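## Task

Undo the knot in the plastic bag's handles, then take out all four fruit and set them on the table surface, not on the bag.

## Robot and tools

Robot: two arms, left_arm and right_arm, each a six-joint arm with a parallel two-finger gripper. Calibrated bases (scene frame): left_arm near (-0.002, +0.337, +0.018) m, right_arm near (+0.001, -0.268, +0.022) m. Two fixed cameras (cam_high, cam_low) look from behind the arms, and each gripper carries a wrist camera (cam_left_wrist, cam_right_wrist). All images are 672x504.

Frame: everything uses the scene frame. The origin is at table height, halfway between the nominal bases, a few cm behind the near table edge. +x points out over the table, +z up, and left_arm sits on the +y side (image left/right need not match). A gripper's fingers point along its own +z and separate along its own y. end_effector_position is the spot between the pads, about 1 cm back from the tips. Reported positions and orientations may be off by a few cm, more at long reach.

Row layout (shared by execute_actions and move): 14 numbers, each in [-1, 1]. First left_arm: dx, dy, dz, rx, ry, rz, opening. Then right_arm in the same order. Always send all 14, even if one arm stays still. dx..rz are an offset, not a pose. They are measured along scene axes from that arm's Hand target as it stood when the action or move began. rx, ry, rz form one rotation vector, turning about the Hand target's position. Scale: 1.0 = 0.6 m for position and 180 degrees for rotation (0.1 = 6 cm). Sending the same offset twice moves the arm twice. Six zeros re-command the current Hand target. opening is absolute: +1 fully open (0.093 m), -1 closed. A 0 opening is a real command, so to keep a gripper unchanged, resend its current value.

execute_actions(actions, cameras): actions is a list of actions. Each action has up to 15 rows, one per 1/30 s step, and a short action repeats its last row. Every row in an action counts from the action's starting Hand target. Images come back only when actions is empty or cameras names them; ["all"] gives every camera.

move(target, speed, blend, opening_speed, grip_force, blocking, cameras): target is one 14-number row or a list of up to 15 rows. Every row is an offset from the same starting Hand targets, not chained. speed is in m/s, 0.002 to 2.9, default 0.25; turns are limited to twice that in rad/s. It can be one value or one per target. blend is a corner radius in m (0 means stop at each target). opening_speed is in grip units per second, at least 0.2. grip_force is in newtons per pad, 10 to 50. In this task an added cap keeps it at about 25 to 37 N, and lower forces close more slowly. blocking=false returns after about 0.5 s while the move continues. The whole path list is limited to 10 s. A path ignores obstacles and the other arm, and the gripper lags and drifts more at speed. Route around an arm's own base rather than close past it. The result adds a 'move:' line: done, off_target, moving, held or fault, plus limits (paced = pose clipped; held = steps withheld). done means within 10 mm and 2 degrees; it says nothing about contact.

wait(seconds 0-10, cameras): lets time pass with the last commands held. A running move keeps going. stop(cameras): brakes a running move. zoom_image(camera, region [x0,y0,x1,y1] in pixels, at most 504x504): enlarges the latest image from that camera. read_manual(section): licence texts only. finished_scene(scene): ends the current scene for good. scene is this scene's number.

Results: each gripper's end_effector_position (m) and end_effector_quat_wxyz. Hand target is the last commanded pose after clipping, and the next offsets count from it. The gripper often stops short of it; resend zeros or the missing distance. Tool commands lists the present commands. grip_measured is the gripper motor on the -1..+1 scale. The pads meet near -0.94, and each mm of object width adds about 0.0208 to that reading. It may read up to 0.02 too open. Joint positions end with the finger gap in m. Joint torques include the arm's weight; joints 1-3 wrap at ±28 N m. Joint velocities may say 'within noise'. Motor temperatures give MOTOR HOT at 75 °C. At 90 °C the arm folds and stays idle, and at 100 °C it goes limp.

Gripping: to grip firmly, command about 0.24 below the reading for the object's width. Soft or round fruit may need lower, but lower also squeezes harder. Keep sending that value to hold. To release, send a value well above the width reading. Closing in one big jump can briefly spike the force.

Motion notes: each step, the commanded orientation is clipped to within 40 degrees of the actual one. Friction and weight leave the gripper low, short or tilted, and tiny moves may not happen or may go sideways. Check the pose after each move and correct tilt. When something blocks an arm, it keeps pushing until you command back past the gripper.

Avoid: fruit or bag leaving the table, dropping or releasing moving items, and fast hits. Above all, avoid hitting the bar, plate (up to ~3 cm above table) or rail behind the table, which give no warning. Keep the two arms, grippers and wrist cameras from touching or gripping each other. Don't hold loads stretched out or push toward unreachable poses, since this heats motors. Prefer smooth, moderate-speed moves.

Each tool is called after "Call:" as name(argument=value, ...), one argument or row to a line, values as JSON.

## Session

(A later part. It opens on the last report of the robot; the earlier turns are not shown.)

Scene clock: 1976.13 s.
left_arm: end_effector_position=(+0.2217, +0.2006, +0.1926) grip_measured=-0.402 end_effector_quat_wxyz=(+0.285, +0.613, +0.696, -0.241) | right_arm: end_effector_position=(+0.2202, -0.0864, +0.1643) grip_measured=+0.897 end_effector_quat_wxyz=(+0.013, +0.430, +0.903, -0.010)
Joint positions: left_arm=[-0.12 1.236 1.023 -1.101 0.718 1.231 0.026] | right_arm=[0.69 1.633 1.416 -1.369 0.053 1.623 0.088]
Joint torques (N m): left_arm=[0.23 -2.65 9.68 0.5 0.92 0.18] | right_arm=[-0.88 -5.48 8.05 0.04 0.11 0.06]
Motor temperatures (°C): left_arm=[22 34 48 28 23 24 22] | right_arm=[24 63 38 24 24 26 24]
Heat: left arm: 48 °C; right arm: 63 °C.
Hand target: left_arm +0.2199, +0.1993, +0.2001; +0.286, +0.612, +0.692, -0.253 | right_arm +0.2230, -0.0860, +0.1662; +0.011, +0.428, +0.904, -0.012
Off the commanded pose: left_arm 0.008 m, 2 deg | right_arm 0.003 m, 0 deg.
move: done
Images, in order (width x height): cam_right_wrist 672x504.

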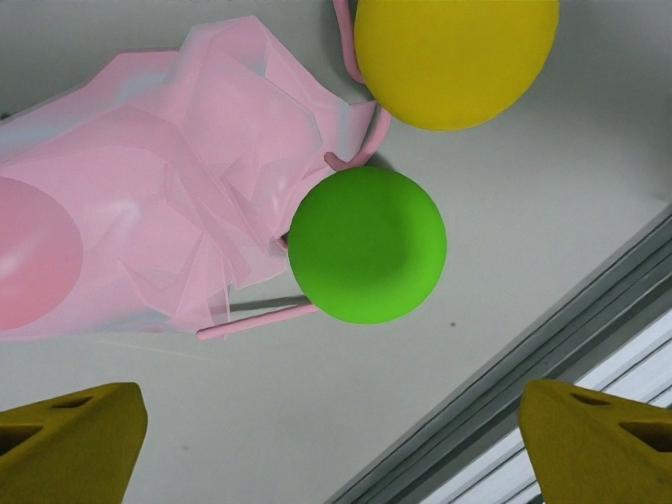

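Call:
move(
  target=[
    [0,0,0,0,0,0,-0.4,-0.0312,-0.0125,-0.05,0,0,0.161,1.0],
    [0,0,0,0,0,0,-0.4,-0.0312,-0.0125,-0.187,0,0,0.161,1.0],
  ],
  speed=[0.12,0.1],
  blend=[0.01,0],
  cameras=["cam_right_wrist"],
)

Scene clock: 1989.90 s.
left_arm: end_effector_position=(+0.2217, +0.2006, +0.1926) grip_measured=-0.402 end_effector_quat_wxyz=(+0.285, +0.613, +0.696, -0.241) | right_arm: end_effector_position=(+0.2046, -0.0942, +0.0593) grip_measured=+1.000 end_effector_quat_wxyz=(+0.015, +0.195, +0.981, -0.007)
Joint positions: left_arm=[-0.12 1.236 1.023 -1.101 0.718 1.231 0.026] | right_arm=[0.7 1.631 0.986 -0.928 0.053 1.136 0.093]
Joint torques (N m): left_arm=[0.25 -2.62 9.66 0.5 0.92 0.16] | right_arm=[-0.06 -5.18 4.96 0.36 0.07 0]
Motor temperatures (°C): left_arm=[22 33 48 28 23 24 22] | right_arm=[24 60 38 24 24 26 24]
Heat: left arm: 48 °C; right arm: 60 °C.
Hand target: left_arm +0.2199, +0.1993, +0.2001; +0.286, +0.612, +0.692, -0.253 | right_arm +0.2043, -0.0935, +0.0539; +0.014, +0.189, +0.982, -0.009
Off the commanded pose: left_arm 0.008 m, 2 deg | right_arm 0.005 m, 1 deg.
move: done
Images, in order (width x height): cam_right_wrist 672x504.

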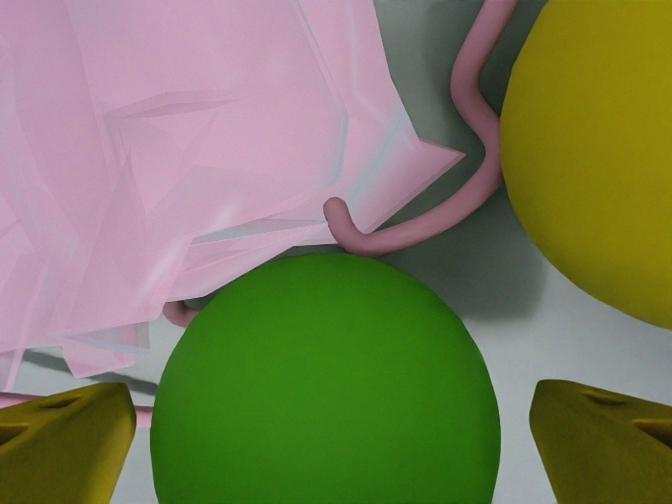

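Call:
move(
  target=[
    [0,0,0,0,0,0,-0.4,0,0,0,0,0,0,1.0],
    [0,0,0,0,0,0,-0.4,0,0,0,0,0,0,0.2],
  ],
  speed=0.05,
  opening_speed=0.5,
  cameras=[],
)

Call:
move(
  target=[0,0,0,0,0,0,-0.4,0,0,0.18,0,0,0,0.2],
  speed=0.1,
  cameras=["cam_right_wrist"],
)

Scene clock: 1994.67 s.
left_arm: end_effector_position=(+0.2217, +0.2006, +0.1926) grip_measured=-0.402 end_effector_quat_wxyz=(+0.285, +0.613, +0.696, -0.241) | right_arm: end_effector_position=(+0.2046, -0.0942, +0.0593) grip_measured=+0.337 end_effector_quat_wxyz=(+0.015, +0.195, +0.981, -0.007)
Joint positions: left_arm=[-0.12 1.236 1.023 -1.101 0.718 1.231 0.026] | right_arm=[0.7 1.631 0.986 -0.928 0.053 1.135 0.061]
Joint torques (N m): left_arm=[0.2 -2.61 9.61 0.48 0.93 0.16] | right_arm=[0.06 -5.34 4.94 0.39 0.12 0.07]
Motor temperatures (°C): left_arm=[22 33 48 28 23 24 22] | right_arm=[24 58 38 24 24 26 24]
Heat: left arm: 48 °C; right arm: 58 °C.
Hand target: left_arm +0.2199, +0.1993, +0.2001; +0.286, +0.612, +0.692, -0.253 | right_arm +0.2042, -0.0935, +0.0539; +0.014, +0.189, +0.982, -0.009
Off the commanded pose: left_arm 0.008 m, 2 deg | right_arm 0.005 m, 1 deg.
move: done
No camera images: "cameras" was empty.

Scene clock: 1996.50 s.
left_arm: end_effector_position=(+0.2217, +0.2006, +0.1926) grip_measured=-0.402 end_effector_quat_wxyz=(+0.285, +0.613, +0.696, -0.241) | right_arm: end_effector_position=(+0.2035, -0.0977, +0.1483) grip_measured=+0.337 end_effector_quat_wxyz=(+0.002, +0.194, +0.981, -0.025)
Joint positions: left_arm=[-0.12 1.236 1.023 -1.101 0.718 1.231 0.026] | right_arm=[0.7 1.586 1.303 -1.334 0.053 1.135 0.061]
Joint torques (N m): left_arm=[0.34 -2.52 9.61 0.49 0.93 0.18] | right_arm=[0.69 -8.39 8.5 0 0.11 0.12]
Motor temperatures (°C): left_arm=[22 33 48 28 23 24 22] | right_arm=[24 58 38 24 24 26 24]
Heat: left arm: 48 °C; right arm: 58 °C.
Hand target: left_arm +0.2199, +0.1993, +0.2001; +0.286, +0.612, +0.692, -0.253 | right_arm +0.2042, -0.0935, +0.1619; +0.014, +0.189, +0.982, -0.009
Off the commanded pose: left_arm 0.008 m, 2 deg | right_arm 0.014 m, 2 deg.
move: off_target (right_arm)
Images, in order (width x height): cam_right_wrist 672x504.

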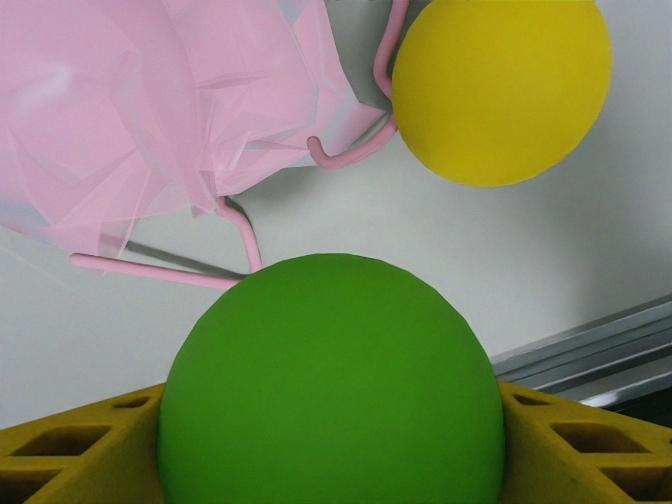

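Call:
move(
  target=[
    [0,0,0,0,0,0,-0.4,0.393,-0.191,0.0,0,0,0,0.2],
    [0,0,0,0,0,0,-0.4,0.393,-0.191,-0.155,0,0,0,0.2],
  ],
  speed=[0.2,0.12],
  blend=[0.02,0],
  cameras=["cam_right_wrist"],
)

Scene clock: 2004.37 s.
left_arm: end_effector_position=(+0.2217, +0.2006, +0.1926) grip_measured=-0.402 end_effector_quat_wxyz=(+0.285, +0.613, +0.696, -0.241) | right_arm: end_effector_position=(+0.4392, -0.2081, +0.0747) grip_measured=+0.337 end_effector_quat_wxyz=(+0.016, +0.192, +0.981, -0.012)
Joint positions: left_arm=[-0.12 1.236 1.023 -1.101 0.718 1.231 0.026] | right_arm=[0.115 2.241 1.909 -1.213 0.054 0.545 0.061]
Joint torques (N m): left_arm=[0.29 -2.63 9.69 0.49 0.92 0.17] | right_arm=[-0.54 -11.36 5.41 0.42 0.03 0.03]
Motor temperatures (°C): left_arm=[22 33 48 28 23 24 22] | right_arm=[24 58 38 24 24 26 24]
Heat: left arm: 48 °C; right arm: 58 °C.
Hand target: left_arm +0.2199, +0.1993, +0.2001; +0.286, +0.612, +0.692, -0.253 | right_arm +0.4400, -0.2079, +0.0690; +0.014, +0.188, +0.982, -0.009
Off the commanded pose: left_arm 0.008 m, 2 deg | right_arm 0.006 m, 1 deg.
move: done
Images, in order (width x height): cam_right_wrist 672x504.

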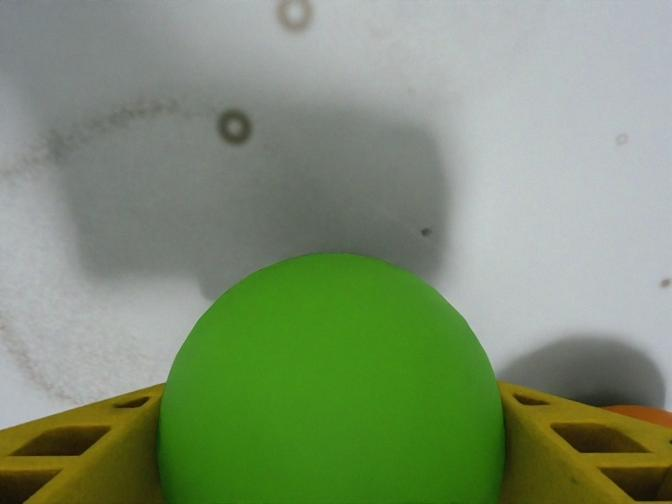

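Call:
move(
  target=[
    [0,0,0,0,0,0,-0.4,0,0,-0.0245,0,0,0,0.2],
    [0,0,0,0,0,0,-0.4,0,0,-0.0245,0,0,0,0.8],
    [0,0,0,0,0,0,-0.4,-0.01,0,0.16,0,0,0,0.8],
  ],
  speed=[0.05,0.05,0.15],
  opening_speed=0.4,
  cameras=["cam_high"],
)

Scene clock: 2013.00 s.
left_arm: end_effector_position=(+0.2217, +0.2006, +0.1926) grip_measured=-0.402 end_effector_quat_wxyz=(+0.285, +0.613, +0.696, -0.241) | right_arm: end_effector_position=(+0.4353, -0.2107, +0.1624) grip_measured=+0.797 end_effector_quat_wxyz=(+0.021, +0.192, +0.981, -0.010)
Joint positions: left_arm=[-0.12 1.236 1.023 -1.101 0.718 1.231 0.026] | right_arm=[0.115 2.241 2.259 -1.552 0.054 0.544 0.083]
Joint torques (N m): left_arm=[0.27 -2.62 9.54 0.49 0.92 0.16] | right_arm=[0.03 -11.29 7.57 0.14 0.02 0.12]
Motor temperatures (°C): left_arm=[22 33 49 28 23 24 22] | right_arm=[24 61 38 24 24 26 24]
Heat: left arm: 49 °C; right arm: 61 °C.
Hand target: left_arm +0.2199, +0.1993, +0.2001; +0.286, +0.612, +0.692, -0.253 | right_arm +0.4340, -0.2080, +0.1650; +0.014, +0.188, +0.982, -0.009
Off the commanded pose: left_arm 0.008 m, 2 deg | right_arm 0.004 m, 1 deg.
joint sent to its limit (right arm) — joint 4 (wrist pitch), lower limit. The joint targets still meet the commanded pose.
move: done
Images, in order (width x height): cam_high 672x504.

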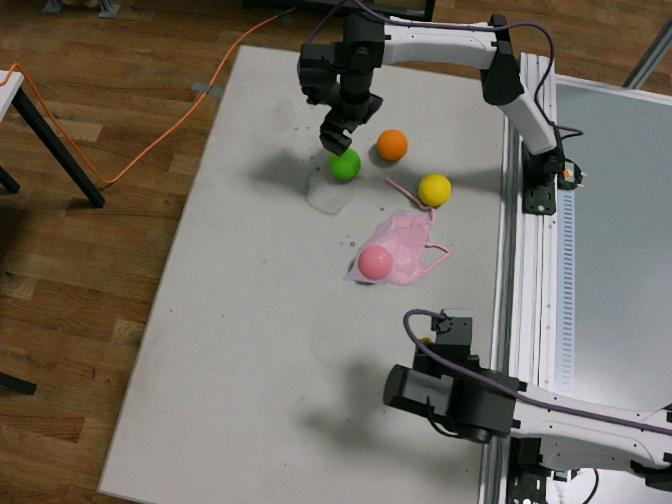

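Call:
move(
  target=[0.275,-0.09,-0.125,0,0,-0.189,0.1,-0.373,-0.095,0.075,0,0,0,-0.4],
  speed=0.25,
  cameras=["cam_left_wrist"],
)

Scene clock: 2029.83 s.
left_arm: end_effector_position=(+0.3877, +0.1472, +0.1248) grip_measured=+0.098 end_effector_quat_wxyz=(+0.214, +0.781, +0.492, -0.318) | right_arm: end_effector_position=(+0.2182, -0.2644, +0.2123) grip_measured=-0.398 end_effector_quat_wxyz=(+0.027, +0.191, +0.981, -0.010)
Joint positions: left_arm=[-0.188 2.35 2.114 -1.542 0.749 1.911 0.05] | right_arm=[0.033 1.334 1.35 -1.533 0.054 0.458 0.026]
Joint torques (N m): left_arm=[-0.92 -9.72 8.35 -0.39 0.49 0.13] | right_arm=[-0.99 -4.56 4.89 0.18 0.01 0.02]
Motor temperatures (°C): left_arm=[22 33 49 28 23 24 22] | right_arm=[24 64 37 24 24 26 24]
Heat: left arm: 49 °C; right arm: 64 °C.
Hand target: left_arm +0.3850, +0.1454, +0.1252; +0.199, +0.788, +0.483, -0.326 | right_arm +0.2103, -0.2650, +0.2100; +0.014, +0.188, +0.982, -0.009
Off the commanded pose: left_arm 0.003 m, 2 deg | right_arm 0.008 m, 2 deg.
joint sent to its limit (left arm) — joint 4 (wrist pitch), lower limit. The joint targets still meet the commanded pose.
move: done
Images, in order (width x height): cam_left_wrist 672x504.

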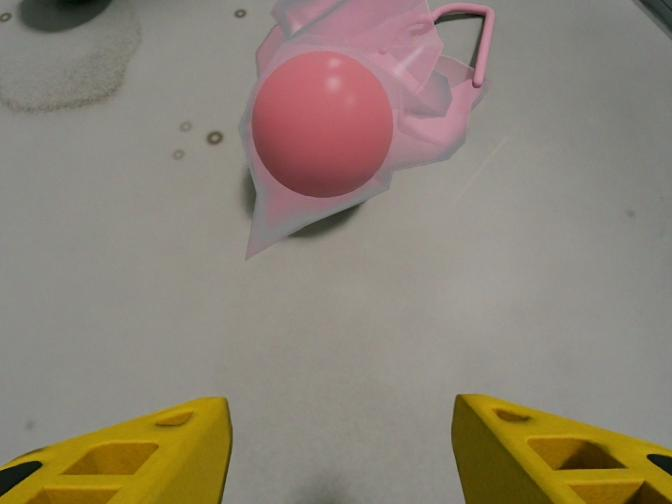

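Call:
move(
  target=[
    [-0.0317,-0.109,-0.1253,0,0,0,0.1,0,0,0,0,0,0,-0.4],
    [-0.0917,-0.2723,-0.1337,0,0,0,0.1,0,0,0,0,0,0,-0.4],
  ],
  speed=[0.15,0.05],
  cameras=["cam_left_wrist"],
)

Scene clock: 2038.70 s.
left_arm: end_effector_position=(+0.3313, -0.0130, +0.0462) grip_measured=+0.098 end_effector_quat_wxyz=(+0.193, +0.790, +0.484, -0.322) | right_arm: end_effector_position=(+0.2182, -0.2644, +0.2123) grip_measured=-0.398 end_effector_quat_wxyz=(+0.027, +0.191, +0.981, -0.010)
Joint positions: left_arm=[-0.57 2.375 1.845 -0.951 0.749 1.436 0.05] | right_arm=[0.033 1.334 1.35 -1.533 0.054 0.458 0.026]
Joint torques (N m): left_arm=[-0.79 -10.92 5.7 0.75 0.87 -0.08] | right_arm=[-1.05 -4.56 4.79 0.17 -0.03 0.05]
Motor temperatures (°C): left_arm=[22 36 46 27 23 24 22] | right_arm=[24 60 37 24 24 26 24]
Heat: left arm: 46 °C; right arm: 60 °C.
Hand target: left_arm +0.3299, -0.0180, +0.0449; +0.199, +0.788, +0.483, -0.326 | right_arm +0.2103, -0.2650, +0.2100; +0.014, +0.188, +0.982, -0.009
Off the commanded pose: left_arm 0.005 m, 1 deg | right_arm 0.008 m, 2 deg.
move: done
Images, in order (width x height): cam_left_wrist 672x504.

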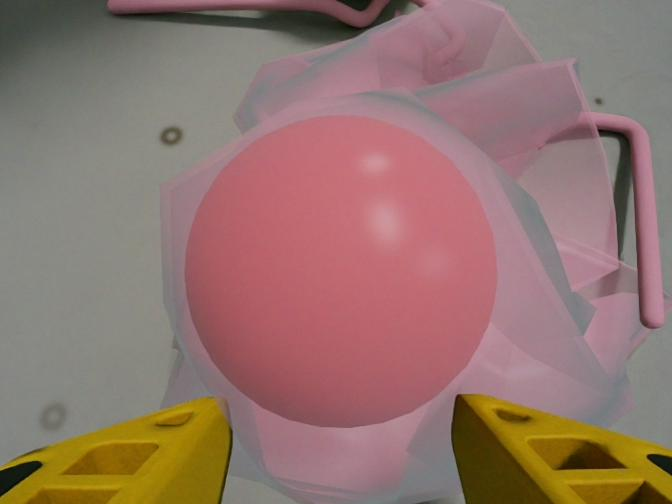

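Call:
move(
  target=[
    [0.033,0.067,0.067,0,0,0,0.1,0,0,0,0,0,0,-0.4],
    [-0.05,0.08,0.125,0,0,0,0.1,0,0,0,0,0,0,-0.4],
    [-0.2115,-0.0083,0.0,0,0,0,-0.4,0,0,0,0,0,0,-0.4],
  ],
  speed=[0.12,0.2,0.15],
  blend=[0.01,0.02,0],
  cameras=["cam_left_wrist"],
)

Scene clock: 2054.50 s.
left_arm: end_effector_position=(+0.1988, -0.0207, +0.0395) grip_measured=-0.398 end_effector_quat_wxyz=(+0.182, +0.785, +0.484, -0.340) | right_arm: end_effector_position=(+0.2182, -0.2644, +0.2123) grip_measured=-0.398 end_effector_quat_wxyz=(+0.027, +0.191, +0.981, -0.010)
Joint positions: left_arm=[-0.777 2.025 1.201 -0.502 0.744 1.163 0.026] | right_arm=[0.033 1.334 1.35 -1.533 0.054 0.458 0.026]
Joint torques (N m): left_arm=[-0.47 -10.43 5.03 1.19 0.35 -0.11] | right_arm=[-0.98 -4.56 4.82 0.19 -0.05 0.08]
Motor temperatures (°C): left_arm=[22 41 44 28 23 24 22] | right_arm=[24 56 36 24 24 26 24]
Heat: left arm: 44 °C; right arm: 56 °C.
Hand target: left_arm +0.2029, -0.0230, +0.0449; +0.199, +0.788, +0.483, -0.326 | right_arm +0.2103, -0.2650, +0.2100; +0.014, +0.188, +0.982, -0.009
Off the commanded pose: left_arm 0.007 m, 3 deg | right_arm 0.008 m, 2 deg.
move: off_target (left_arm); target 3's new opening was sent with left_arm's hand 0.007 m and 3 deg from that target
Images, in order (width x height): cam_left_wrist 672x504.

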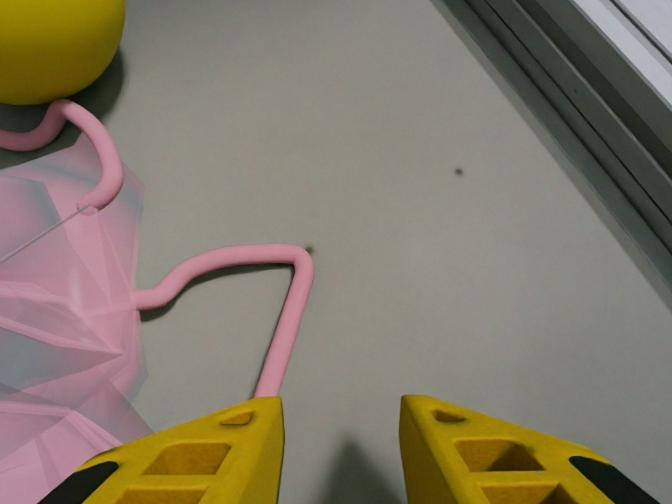

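Call:
move(
  target=[
    [0.0207,-0.0305,-0.02,0,0,0,-0.4,0,0,0,0,0,0,-0.4],
    [0.0207,-0.0305,-0.06,0,0,0,-0.4,0,0,0,0,0,0,-0.4],
    [0.0207,-0.0305,-0.061,0,0,0,-1,0,0,0,0,0,0,-0.4],
  ],
  speed=0.08,
  opening_speed=0.5,
  cameras=["cam_left_wrist"],
)

Scene clock: 2066.47 s.
left_arm: end_effector_position=(+0.2136, -0.0383, +0.0164) grip_measured=-0.909 end_effector_quat_wxyz=(+0.197, +0.786, +0.481, -0.335) | right_arm: end_effector_position=(+0.2182, -0.2644, +0.2123) grip_measured=-0.398 end_effector_quat_wxyz=(+0.027, +0.191, +0.981, -0.010)
Joint positions: left_arm=[-0.783 2.128 1.248 -0.406 0.74 1.15 0.002] | right_arm=[0.033 1.334 1.35 -1.533 0.054 0.458 0.026]
Joint torques (N m): left_arm=[-0.8 -7.77 5.85 1.26 0.36 -0.11] | right_arm=[-1.03 -4.53 4.81 0.17 0.01 0.04]
Heat: left arm: 43 °C; right arm: 54 °C.
Hand target: left_arm +0.2155, -0.0413, +0.0084; +0.199, +0.788, +0.483, -0.326 | right_arm +0.2103, -0.2650, +0.2100; +0.014, +0.188, +0.982, -0.009
Off the commanded pose: left_arm 0.009 m, 1 deg | right_arm 0.008 m, 2 deg.
move: done
Images, in order (width x height): cam_left_wrist 672x504.

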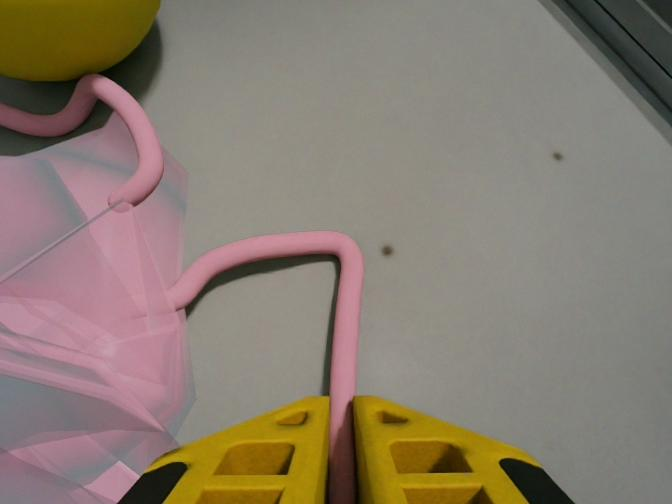

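Call:
move(
  target=[-0.089,-0.075,0.012,0,0,0,-1,0.156,0.382,-0.085,0,0,-0.194,-0.4],
  speed=0.15,
  cameras=["cam_right_wrist"],
)

Scene clock: 2077.40 s.
left_arm: end_effector_position=(+0.1706, -0.0797, +0.0154) grip_measured=-0.909 end_effector_quat_wxyz=(+0.194, +0.787, +0.484, -0.330) | right_arm: end_effector_position=(+0.2841, -0.0803, +0.1653) grip_measured=-0.398 end_effector_quat_wxyz=(+0.007, +0.411, +0.912, -0.019)
Joint positions: left_arm=[-0.942 2.122 1.222 -0.264 0.672 0.954 0.002] | right_arm=[0.577 1.86 1.69 -1.43 0.053 1.468 0.026]
Joint torques (N m): left_arm=[-1.17 -9.62 4.72 1.45 0.43 -0.14] | right_arm=[-0.35 -8.9 5.79 0.1 0.09 0.1]
Heat: left arm: 43 °C; right arm: 53 °C.
Hand target: left_arm +0.1674, -0.0818, +0.0150; +0.199, +0.788, +0.483, -0.326 (not the last commanded pose) | right_arm +0.2829, -0.0814, +0.1662; +0.007, +0.410, +0.912, -0.019 (not the last commanded pose)
Off the commanded pose: left_arm 0.011 m, 1 deg | right_arm 0.049 m, 8 deg.
move: held (right_arm; a check stopped the path), off_target (left_arm; braked when a check withheld steps of right_arm); limits=held
pose unreachable (right arm): on one or more control steps of this call, first in action 0 (counted from 0), this arm could not follow its commanded pose, so it was not sent that pose on those steps. It may still have moved: this result reports where it is.
cause: moving toward the commanded pose would bring a part of the arm too close to another arm (this arm's fingers and the left arm's wrist (the part past joint 4), where that arm would come to rest).
Images, in order (width x height): cam_right_wrist 672x504.

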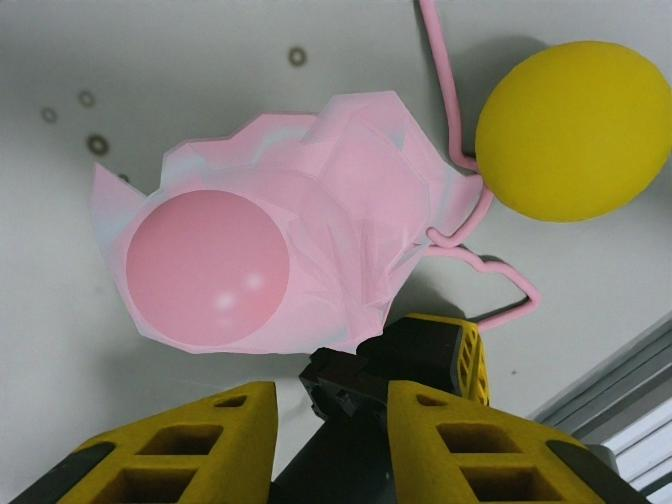

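Call:
move(
  target=[
    [-0.012,0.0,0.01,0,0,0.22,-1,0,0,0,0,0,0,-0.4],
    [-0.012,0.0,0.01,0,0,0.22,-1,0.0568,0.088,-0.05,0,0,-0.048,-0.4],
    [-0.012,0.0,0.01,0,0,0.22,-1,0.0568,0.088,-0.095,0,0,-0.048,-0.4],
  ],
  speed=[0.15,0.15,0.12],
  blend=[0,0.01,0],
  cameras=["cam_right_wrist"],
)

Scene clock: 2096.83 s.
left_arm: end_effector_position=(+0.1626, -0.0823, +0.0165) grip_measured=-0.909 end_effector_quat_wxyz=(+0.290, +0.583, +0.721, -0.238) | right_arm: end_effector_position=(+0.3187, -0.0328, +0.1194) grip_measured=-0.398 end_effector_quat_wxyz=(+0.011, +0.477, +0.879, -0.015)
Joint positions: left_arm=[-1.142 1.947 0.871 0.255 0.144 0.165 0.002] | right_arm=[0.622 2.082 1.817 -1.331 0.053 1.66 0.026]
Joint torques (N m): left_arm=[-0.94 -9.22 4.66 2.01 -0.07 -0.13] | right_arm=[0.35 -8.91 5.16 0.3 0.02 0.2]
Motor temperatures (°C): left_arm=[22 43 41 30 22 24 22] | right_arm=[24 55 37 24 24 26 24]
Heat: left arm: 43 °C; right arm: 55 °C.
Hand target: left_arm +0.1602, -0.0817, +0.0208; +0.298, +0.578, +0.721, -0.239 | right_arm +0.3169, -0.0285, +0.1092; +0.006, +0.477, +0.878, -0.020
Off the commanded pose: left_arm 0.005 m, 1 deg | right_arm 0.011 m, 1 deg.
move: off_target (right_arm)
Images, in order (width x height): cam_right_wrist 672x504.

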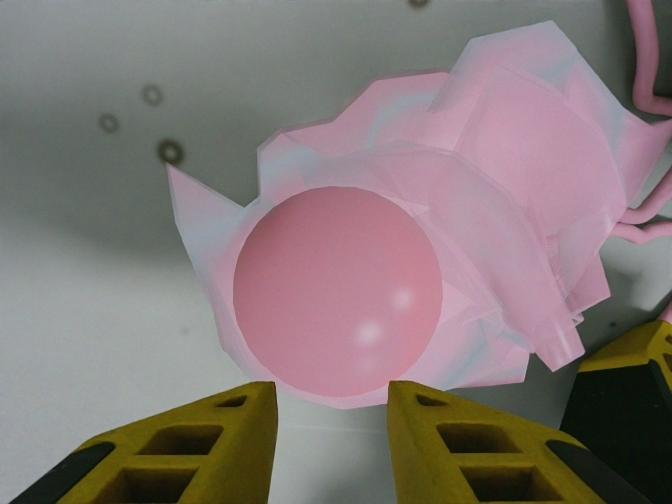

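Call:
move(
  target=[
    [0,0,0,0,0,0,-1,-0.005,-0.002,-0.069,0,0,0,-0.35],
    [0,0,0,0,0,0,-1,-0.005,-0.002,-0.069,0,0,0,-1],
  ],
  speed=0.08,
  opening_speed=0.4,
  cameras=[],
)

Call:
move(
  target=[0,0,0,0,0,0,-1,0.03,0.02,0.1,0,0,0,-1],
  speed=0.08,
  cameras=["cam_right_wrist"],
)

Scene clock: 2105.93 s.
left_arm: end_effector_position=(+0.1626, -0.0823, +0.0165) grip_measured=-0.909 end_effector_quat_wxyz=(+0.290, +0.583, +0.721, -0.238) | right_arm: end_effector_position=(+0.3234, -0.0298, +0.0952) grip_measured=-0.941 end_effector_quat_wxyz=(+0.023, +0.478, +0.878, +0.005)
Joint positions: left_arm=[-1.142 1.947 0.871 0.255 0.144 0.165 0.002] | right_arm=[0.622 2.066 1.697 -1.181 0.059 1.661 0]
Joint torques (N m): left_arm=[-0.99 -9.2 4.63 2 -0.07 -0.12] | right_arm=[0.35 -7.06 2.26 0.44 0.01 0.23]
Motor temperatures (°C): left_arm=[22 42 41 32 22 24 22] | right_arm=[24 55 36 24 24 26 24]
Heat: left arm: 42 °C; right arm: 55 °C.
Hand target: left_arm +0.1602, -0.0817, +0.0208; +0.298, +0.578, +0.721, -0.239 | right_arm +0.3139, -0.0298, +0.0677; +0.006, +0.477, +0.878, -0.020
Off the commanded pose: left_arm 0.005 m, 1 deg | right_arm 0.029 m, 3 deg.
move: off_target (right_arm); target 2's new opening was sent with right_arm's hand 0.027 m and 3 deg from that target
No camera images: "cameras" was empty.

Scene clock: 2107.47 s.
left_arm: end_effector_position=(+0.1626, -0.0823, +0.0165) grip_measured=-0.909 end_effector_quat_wxyz=(+0.290, +0.583, +0.721, -0.238) | right_arm: end_effector_position=(+0.3323, -0.0230, +0.1297) grip_measured=-0.980 end_effector_quat_wxyz=(+0.011, +0.477, +0.879, -0.018)
Joint positions: left_arm=[-1.142 1.947 0.871 0.255 0.144 0.165 0.002] | right_arm=[0.622 2.163 1.983 -1.42 0.056 1.661 0]
Joint torques (N m): left_arm=[-1.03 -9.16 4.59 1.99 -0.09 -0.13] | right_arm=[0.38 -9.28 8.47 0.04 0.01 0.21]
Motor temperatures (°C): left_arm=[22 42 41 32 22 24 22] | right_arm=[24 55 36 24 24 26 24]
Heat: left arm: 42 °C; right arm: 55 °C.
Hand target: left_arm +0.1602, -0.0817, +0.0208; +0.298, +0.578, +0.721, -0.239 | right_arm +0.3319, -0.0178, +0.1277; +0.006, +0.477, +0.878, -0.020
Off the commanded pose: left_arm 0.005 m, 1 deg | right_arm 0.006 m, 1 deg.
move: done
Images, in order (width x height): cam_right_wrist 672x504.

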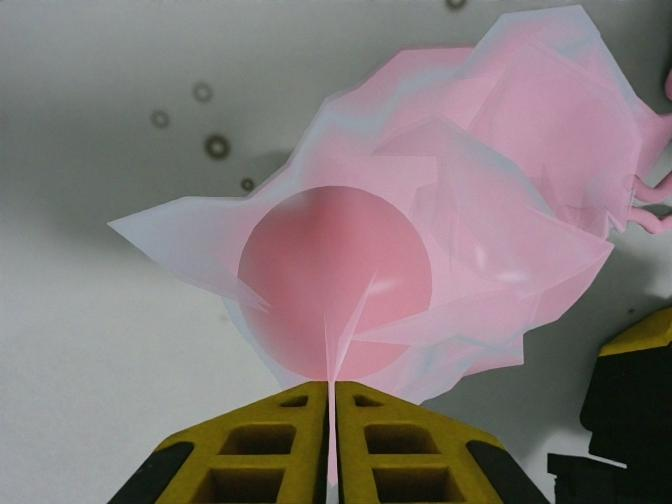

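Call:
move(
  target=[0,0,0,0,0,0,-1,0.1,0.068,0.01,0.03,-0.04,0,-1],
  speed=0.08,
  cameras=["cam_right_wrist"],
)

Scene clock: 2111.70 s.
left_arm: end_effector_position=(+0.1627, -0.0823, +0.0165) grip_measured=-0.909 end_effector_quat_wxyz=(+0.289, +0.582, +0.722, -0.238) | right_arm: end_effector_position=(+0.3871, +0.0198, +0.1360) grip_measured=-0.980 end_effector_quat_wxyz=(+0.040, +0.479, +0.876, +0.048)
Joint positions: left_arm=[-1.142 1.947 0.871 0.255 0.143 0.163 0.002] | right_arm=[0.622 2.362 2.333 -1.429 0.056 1.661 0]
Joint torques (N m): left_arm=[-0.91 -9.25 4.6 2.01 -0.07 -0.11] | right_arm=[-0.72 -10.88 8.85 0.36 0.05 0.1]
Motor temperatures (°C): left_arm=[22 42 41 33 22 24 22] | right_arm=[24 56 37 24 24 26 24]
Heat: left arm: 42 °C; right arm: 56 °C.
Hand target: left_arm +0.1602, -0.0817, +0.0208; +0.298, +0.578, +0.721, -0.239 | right_arm +0.3919, +0.0230, +0.1338; +0.038, +0.477, +0.876, +0.052
Off the commanded pose: left_arm 0.005 m, 1 deg | right_arm 0.006 m, 0 deg.
move: done
Images, in order (width x height): cam_right_wrist 672x504.

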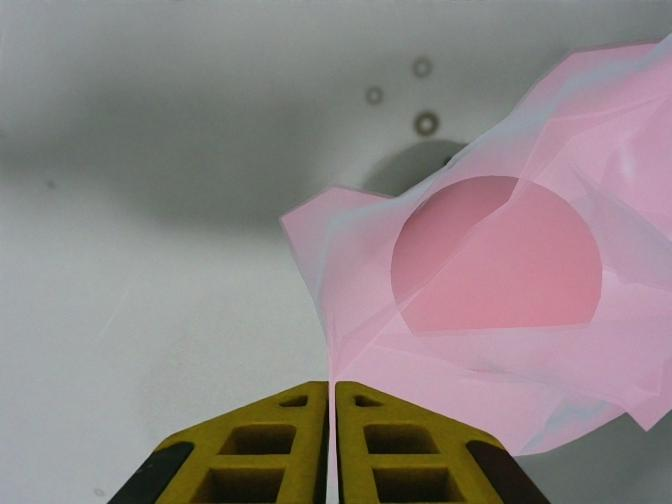

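Call:
move(
  target=[0,0,0,0,0,0,-1,0.055,0.037,-0.015,0.03,-0.04,0,-1],
  speed=0.08,
  cameras=["cam_right_wrist","cam_high"],
)

Scene clock: 2115.63 s.
left_arm: end_effector_position=(+0.1654, -0.0817, +0.0165) grip_measured=-0.909 end_effector_quat_wxyz=(+0.294, +0.580, +0.724, -0.232) | right_arm: end_effector_position=(+0.4023, +0.0321, +0.1291) grip_measured=-0.980 end_effector_quat_wxyz=(+0.054, +0.477, +0.874, +0.082)
Joint positions: left_arm=[-1.142 1.947 0.871 0.257 0.127 0.162 0.002] | right_arm=[0.622 2.362 2.294 -1.316 0.055 1.657 0]
Joint torques (N m): left_arm=[-1.01 -9.25 4.64 2 0.13 -0.1] | right_arm=[-1.02 -11.59 5.89 1.46 0.06 0.01]
Motor temperatures (°C): left_arm=[22 42 41 33 22 24 22] | right_arm=[24 57 37 24 24 26 24]
Heat: left arm: 42 °C; right arm: 57 °C.
Hand target: left_arm +0.1602, -0.0818, +0.0209; +0.298, +0.578, +0.721, -0.239 | right_arm +0.4249, +0.0452, +0.1248; +0.071, +0.475, +0.869, +0.123
Off the commanded pose: left_arm 0.007 m, 1 deg | right_arm 0.026 m, 5 deg.
move: off_target (right_arm)
Images, in order (width x height): cam_high 672x504, cam_right_wrist 672x504.

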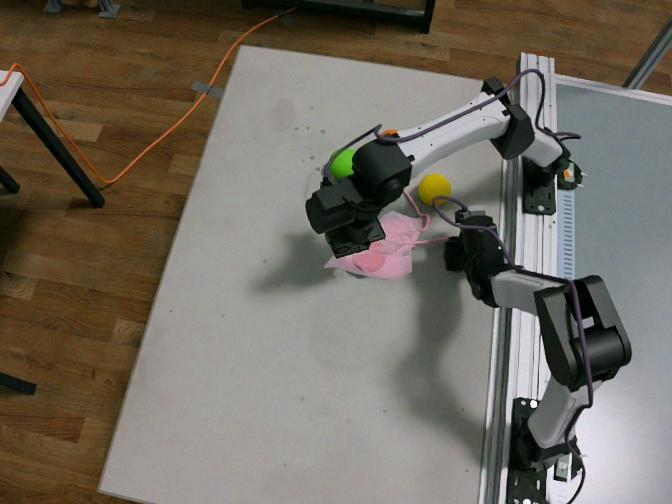

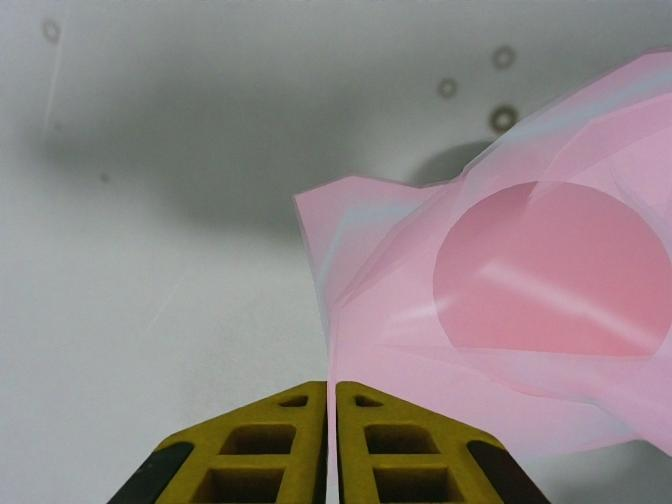

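Call:
move(
  target=[0.083,0.04,0.004,0,0,0,-1,0.01,0.005,-0.03,0,0,0,-1],
  speed=0.07,
  cameras=["cam_right_wrist"],
)

Scene clock: 2120.80 s.
left_arm: end_effector_position=(+0.2137, -0.0582, +0.0178) grip_measured=-0.909 end_effector_quat_wxyz=(+0.304, +0.571, +0.727, -0.232) | right_arm: end_effector_position=(+0.4252, +0.0454, +0.1202) grip_measured=-0.980 end_effector_quat_wxyz=(+0.072, +0.477, +0.867, +0.122)
Joint positions: left_arm=[-0.99 1.947 0.871 0.257 0.216 0.259 0.002] | right_arm=[0.614 2.383 2.275 -1.188 0.055 1.653 0]
Joint torques (N m): left_arm=[-0.02 -9.25 6.43 1.54 0.49 0.15] | right_arm=[-0.76 -11.28 5.65 1.01 0.05 0.01]
Motor temperatures (°C): left_arm=[22 42 40 34 22 24 22] | right_arm=[24 57 37 25 24 26 24]
Heat: left arm: 42 °C; right arm: 57 °C.
Hand target: left_arm +0.2099, -0.0578, +0.0232; +0.298, +0.578, +0.721, -0.239 | right_arm +0.4309, +0.0482, +0.1067; +0.071, +0.474, +0.869, +0.123
Off the commanded pose: left_arm 0.007 m, 2 deg | right_arm 0.015 m, 0 deg.
move: off_target (right_arm)
Images, in order (width x height): cam_right_wrist 672x504.

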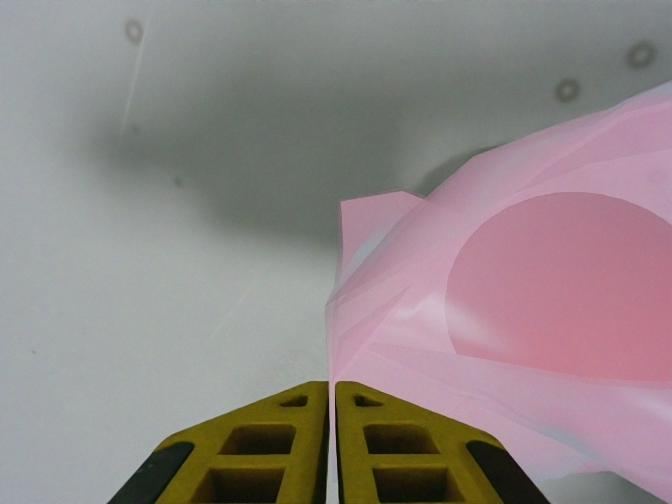

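Call:
move(
  target=[
    [0,0,0,0,0,0,-1,-0.005,-0.005,-0.075,0,0,0,-1],
    [0,0,0,0,0,0,-1,-0.005,-0.005,-0.075,0,0,0,-0.35],
    [0,0,0,0,0,0,-1,-0.01,-0.01,0.05,-0.03,0.04,0,-0.35],
    [0,0,0,0,0,0,-1,-0.085,-0.052,0.06,-0.06,0.08,0,-0.35],
  ],
  speed=[0.12,0.12,0.12,0.15],
  blend=[0,0,0.01,0],
  opening_speed=0.8,
  cameras=["cam_right_wrist"],
)

Scene clock: 2135.37 s.
left_arm: end_effector_position=(+0.2140, -0.0580, +0.0179) grip_measured=-0.909 end_effector_quat_wxyz=(+0.303, +0.570, +0.727, -0.234) | right_arm: end_effector_position=(+0.3884, +0.0149, +0.1232) grip_measured=-0.352 end_effector_quat_wxyz=(+0.023, +0.478, +0.878, +0.011)
Joint positions: left_arm=[-0.987 1.947 0.871 0.257 0.221 0.26 0.002] | right_arm=[0.611 2.478 2.498 -1.558 0.054 1.65 0.028]
Joint torques (N m): left_arm=[-0.29 -9.29 6.49 1.54 0.4 0.17] | right_arm=[0.88 -17.18 4.63 0.12 0.04 0.18]
Motor temperatures (°C): left_arm=[22 41 41 33 22 24 22] | right_arm=[24 60 37 25 24 26 24]
Heat: left arm: 41 °C; right arm: 60 °C.
Hand target: left_arm +0.2099, -0.0578, +0.0232; +0.298, +0.578, +0.721, -0.239 | right_arm +0.3798, +0.0170, +0.1428; +0.005, +0.477, +0.878, -0.020
Off the commanded pose: left_arm 0.007 m, 1 deg | right_arm 0.021 m, 4 deg.
joint sent to its limit (right arm) — joint 4 (wrist pitch), lower limit. The joint targets are off in orientation, not in position.
move: off_target (right_arm)
Images, in order (width x height): cam_right_wrist 672x504.

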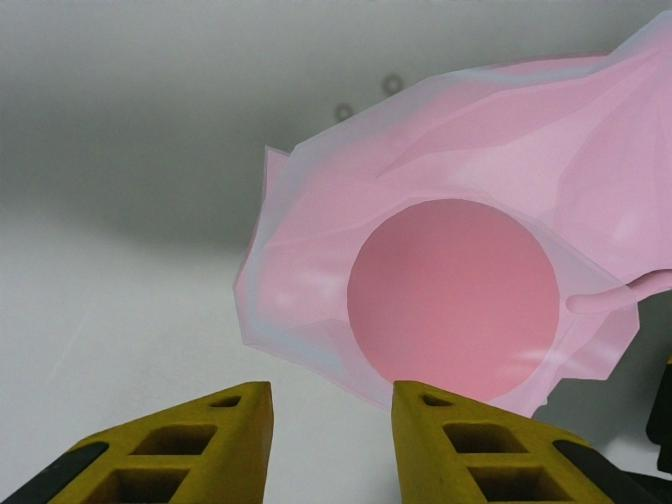

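Call:
move(
  target=[0,0,0,0,0,0,-1,-0.28,-0.46,0.11,0,0,0,-0.35],
  speed=0.3,
  cameras=["cam_high"],
)

Call:
zoom_image(
  camera="cam_high",
  region=[310, 170, 470, 310],
)

Scene clock: 2140.30 s.
left_arm: end_effector_position=(+0.2140, -0.0580, +0.0179) grip_measured=-0.909 end_effector_quat_wxyz=(+0.303, +0.570, +0.727, -0.234) | right_arm: end_effector_position=(+0.2197, -0.2569, +0.2104) grip_measured=-0.352 end_effector_quat_wxyz=(+0.016, +0.480, +0.877, -0.013)
Joint positions: left_arm=[-0.987 1.947 0.871 0.257 0.221 0.26 0.002] | right_arm=[0.072 1.372 1.372 -1.554 0.061 1.116 0.028]
Joint torques (N m): left_arm=[-0.27 -9.29 6.41 1.53 0.39 0.18] | right_arm=[-0.96 -5.03 4.56 0.1 0.11 0.07]
Motor temperatures (°C): left_arm=[22 41 41 33 22 24 22] | right_arm=[24 61 36 25 24 26 24]
Heat: left arm: 41 °C; right arm: 61 °C.
Hand target: left_arm +0.2099, -0.0578, +0.0232; +0.298, +0.578, +0.721, -0.239 | right_arm +0.2118, -0.2590, +0.2088; +0.005, +0.477, +0.878, -0.020
Off the commanded pose: left_arm 0.007 m, 1 deg | right_arm 0.008 m, 1 deg.
joint sent to its limit (right arm) — joint 4 (wrist pitch), lower limit. The joint targets still meet the commanded pose.
move: done
Images, in order (width x height): cam_high 672x504.

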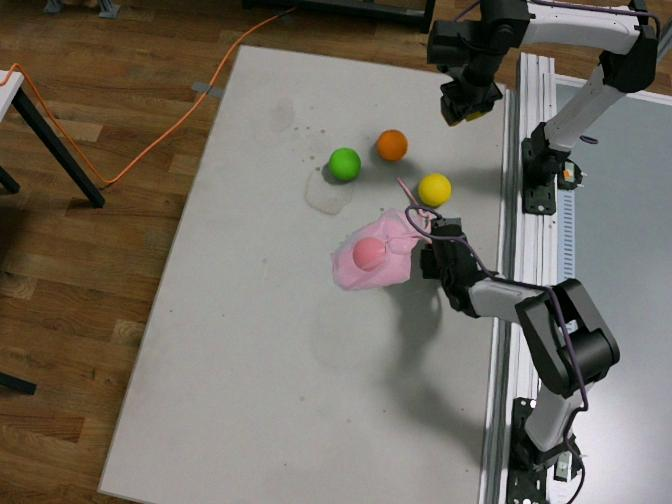

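Scaled by 3.150 from the camera's 672x504 image, which has a finer 960x720 frame.

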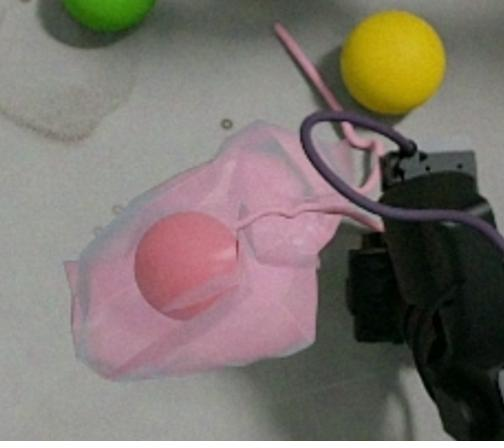

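Call:
move(
  target=[
    [0,0,0,0,0,0,-1,0.2353,0.438,-0.08,0,0,0,-0.3],
    [0,0,0,0,0,0,-1,0.2353,0.438,-0.162,0,0,0,-0.3],
  ],
  speed=0.25,
  blend=[0.02,0],
  cameras=["cam_right_wrist"],
)

Scene clock: 2156.27 s.
left_arm: end_effector_position=(+0.2140, -0.0580, +0.0179) grip_measured=-0.909 end_effector_quat_wxyz=(+0.303, +0.570, +0.727, -0.234) | right_arm: end_effector_position=(+0.3539, -0.0007, +0.1190) grip_measured=-0.302 end_effector_quat_wxyz=(+0.010, +0.475, +0.880, -0.020)
Joint positions: left_arm=[-0.987 1.947 0.871 0.257 0.221 0.26 0.002] | right_arm=[0.631 2.325 2.208 -1.488 0.056 1.666 0.031]
Joint torques (N m): left_arm=[-0.25 -9.28 6.39 1.53 0.41 0.18] | right_arm=[0.13 -11.14 5.26 0.27 0.01 0.25]
Motor temperatures (°C): left_arm=[22 41 41 33 22 24 22] | right_arm=[24 58 36 24 24 26 24]
Heat: left arm: 41 °C; right arm: 58 °C.
Hand target: left_arm +0.2099, -0.0578, +0.0232; +0.298, +0.578, +0.721, -0.239 | right_arm +0.3531, +0.0038, +0.1117; +0.006, +0.477, +0.878, -0.020
Off the commanded pose: left_arm 0.007 m, 1 deg | right_arm 0.009 m, 1 deg.
move: done
Images, in order (width x height): cam_right_wrist 672x504.

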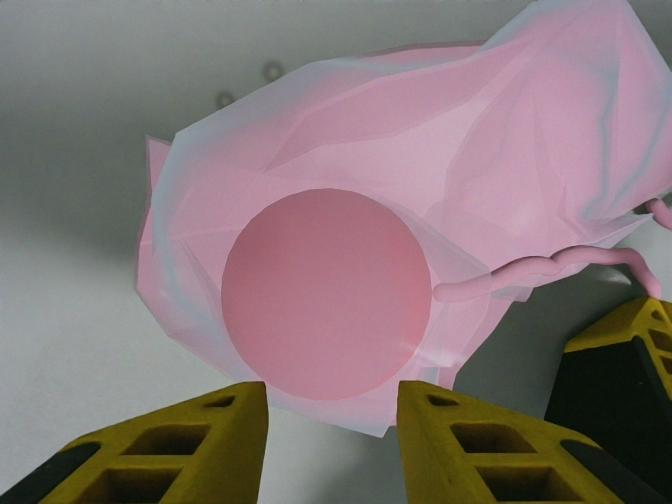

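Call:
move(
  target=[
    [0,0,0,0,0,0,-1,-0.008,-0.003,-0.073,0,0,0,-0.3],
    [0,0,0,0,0,0,-1,-0.008,-0.003,-0.073,0,0,0,-1],
  ],
  speed=0.08,
  opening_speed=0.4,
  cameras=[],
)

Call:
move(
  target=[0,0,0,0,0,0,-1,0.03,0.02,0.1,0,0,0,-1],
  speed=0.08,
  cameras=["cam_right_wrist"],
)

Scene clock: 2163.93 s.
left_arm: end_effector_position=(+0.2140, -0.0580, +0.0179) grip_measured=-0.909 end_effector_quat_wxyz=(+0.303, +0.570, +0.727, -0.234) | right_arm: end_effector_position=(+0.3635, +0.0076, +0.0962) grip_measured=-0.964 end_effector_quat_wxyz=(+0.028, +0.477, +0.878, +0.022)
Joint positions: left_arm=[-0.987 1.947 0.871 0.257 0.221 0.26 0.002] | right_arm=[0.631 2.268 2.018 -1.266 0.056 1.668 0]
Joint torques (N m): left_arm=[-0.21 -9.21 6.46 1.53 0.4 0.17] | right_arm=[0.2 -8.79 2.86 0.14 0.02 0.24]
Motor temperatures (°C): left_arm=[22 41 41 33 22 24 22] | right_arm=[24 59 36 24 24 26 24]
Heat: left arm: 41 °C; right arm: 59 °C.
Hand target: left_arm +0.2099, -0.0578, +0.0232; +0.298, +0.578, +0.721, -0.239 | right_arm +0.3483, +0.0020, +0.0679; +0.006, +0.477, +0.878, -0.020
Off the commanded pose: left_arm 0.007 m, 1 deg | right_arm 0.033 m, 5 deg.
move: off_target (right_arm); target 2's new opening was sent with right_arm's hand 0.027 m and 3 deg from that target
No camera images: "cameras" was empty.

Scene clock: 2165.33 s.
left_arm: end_effector_position=(+0.2140, -0.0580, +0.0179) grip_measured=-0.909 end_effector_quat_wxyz=(+0.303, +0.570, +0.727, -0.234) | right_arm: end_effector_position=(+0.3666, +0.0093, +0.1311) grip_measured=-0.968 end_effector_quat_wxyz=(+0.016, +0.477, +0.879, -0.006)
Joint positions: left_arm=[-0.987 1.947 0.871 0.257 0.221 0.26 0.002] | right_arm=[0.631 2.397 2.382 -1.56 0.055 1.668 0]
Joint torques (N m): left_arm=[-0.2 -9.33 6.45 1.53 0.39 0.16] | right_arm=[0.13 -10.74 8.25 0.07 0.01 0.21]
Motor temperatures (°C): left_arm=[22 41 41 33 22 24 22] | right_arm=[24 59 36 24 24 26 24]
Heat: left arm: 41 °C; right arm: 59 °C.
Hand target: left_arm +0.2099, -0.0578, +0.0232; +0.298, +0.578, +0.721, -0.239 | right_arm +0.3663, +0.0140, +0.1278; +0.005, +0.477, +0.878, -0.020
Off the commanded pose: left_arm 0.007 m, 1 deg | right_arm 0.006 m, 2 deg.
joint sent to its limit (right arm) — joint 4 (wrist pitch), lower limit. The joint targets still meet the commanded pose.
move: done
Images, in order (width x height): cam_right_wrist 672x504.

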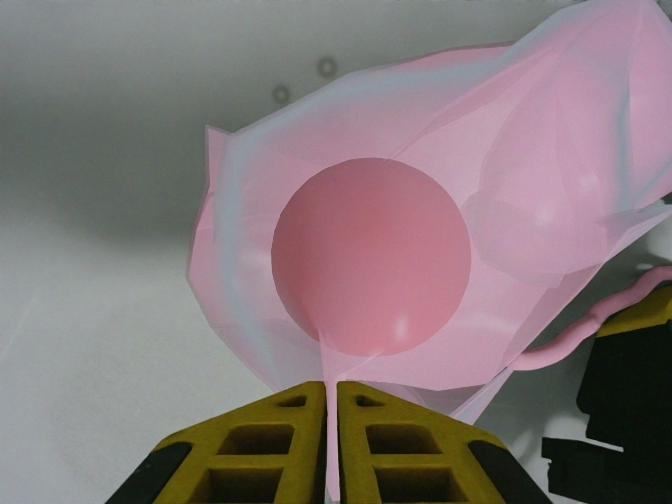

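Call:
move(
  target=[
    [0,0,0,0,0,0,-1,0.01,0.005,0.055,0.03,-0.04,0,-1],
    [0,0,0,0,0,0,-1,0.065,0.04,0.06,0.051,-0.066,0,-1],
  ],
  speed=0.08,
  blend=[0.01,0],
  cameras=["cam_right_wrist"],
)

Scene clock: 2175.83 s.
left_arm: end_effector_position=(+0.2224, -0.0552, +0.0231) grip_measured=-0.909 end_effector_quat_wxyz=(+0.313, +0.563, +0.731, -0.227) | right_arm: end_effector_position=(+0.3840, +0.0226, +0.1543) grip_measured=-0.968 end_effector_quat_wxyz=(+0.040, +0.477, +0.877, +0.051)
Joint positions: left_arm=[-0.974 1.933 0.871 0.257 0.205 0.26 0.002] | right_arm=[0.631 2.382 2.443 -1.513 0.055 1.666 0]
Joint torques (N m): left_arm=[-1.18 -8.25 6.52 1.56 0.58 0.15] | right_arm=[-0.77 -11.64 10.03 1.01 0.08 0.09]
Motor temperatures (°C): left_arm=[22 42 41 33 22 24 22] | right_arm=[24 62 36 24 24 26 24]
Heat: left arm: 42 °C; right arm: 62 °C.
Hand target: left_arm +0.2099, -0.0578, +0.0233; +0.298, +0.578, +0.721, -0.239 | right_arm +0.4054, +0.0381, +0.1639; +0.058, +0.476, +0.872, +0.100
Off the commanded pose: left_arm 0.013 m, 3 deg | right_arm 0.028 m, 6 deg.
move: off_target (left_arm, right_arm)
Images, in order (width x height): cam_right_wrist 672x504.

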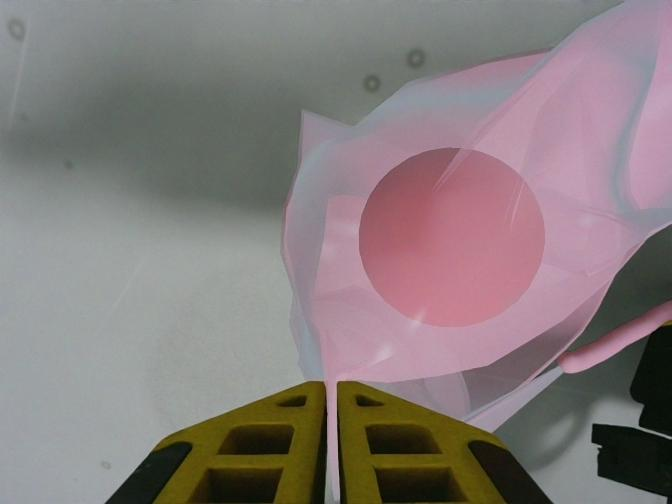

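Call:
move(
  target=[0,0,0,0,0,0,-1,0.025,-0.165,-0.01,0,0,0,-1],
  speed=0.08,
  cameras=["cam_right_wrist","cam_high"],
)

Scene clock: 2185.93 s.
left_arm: end_effector_position=(+0.2220, -0.0554, +0.0232) grip_measured=-0.909 end_effector_quat_wxyz=(+0.313, +0.563, +0.730, -0.228) | right_arm: end_effector_position=(+0.4103, -0.0652, +0.1338) grip_measured=-0.968 end_effector_quat_wxyz=(+0.032, +0.480, +0.875, +0.057)
Joint positions: left_arm=[-0.974 1.933 0.871 0.257 0.208 0.26 0.002] | right_arm=[0.426 2.196 2.052 -1.299 0.01 1.472 0]
Joint torques (N m): left_arm=[-1.22 -8.28 6.54 1.56 0.57 0.15] | right_arm=[-0.57 -16.54 5.65 0.91 -0.01 0.03]
Motor temperatures (°C): left_arm=[22 43 41 33 22 24 23] | right_arm=[24 64 38 25 24 26 25]
Heat: left arm: 43 °C; right arm: 64 °C.
Hand target: left_arm +0.2099, -0.0578, +0.0233; +0.298, +0.578, +0.721, -0.239 | right_arm +0.4203, -0.0610, +0.1579; +0.058, +0.476, +0.872, +0.100
Off the commanded pose: left_arm 0.012 m, 3 deg | right_arm 0.026 m, 6 deg.
move: off_target (left_arm, right_arm)
Images, in order (width x height): cam_high 672x504, cam_right_wrist 672x504.

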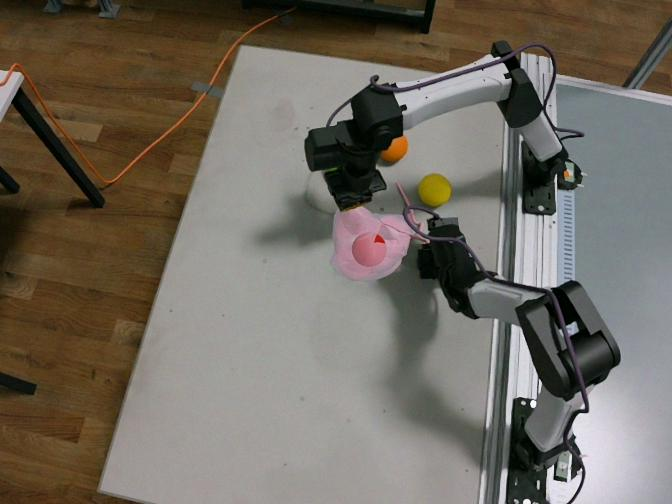

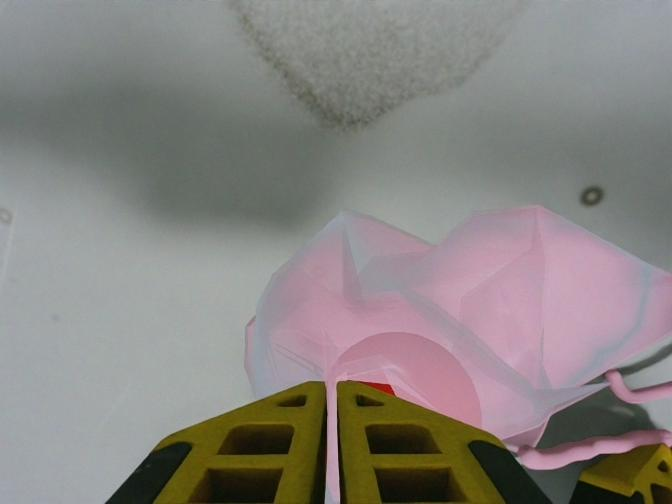

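Call:
zoom_image(
  camera="cam_high",
  region=[310, 190, 430, 295],
)

Scaled by 4.200 from the camera's 672x504 image, which has a finer 960x720 frame.

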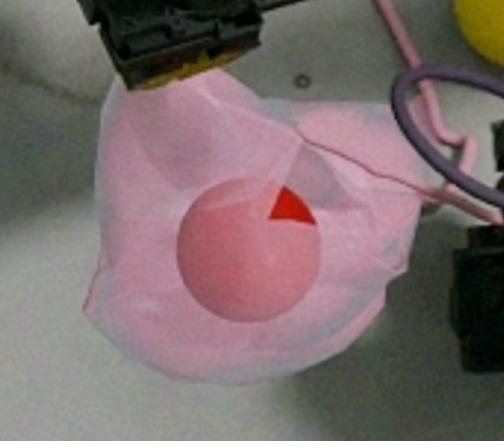

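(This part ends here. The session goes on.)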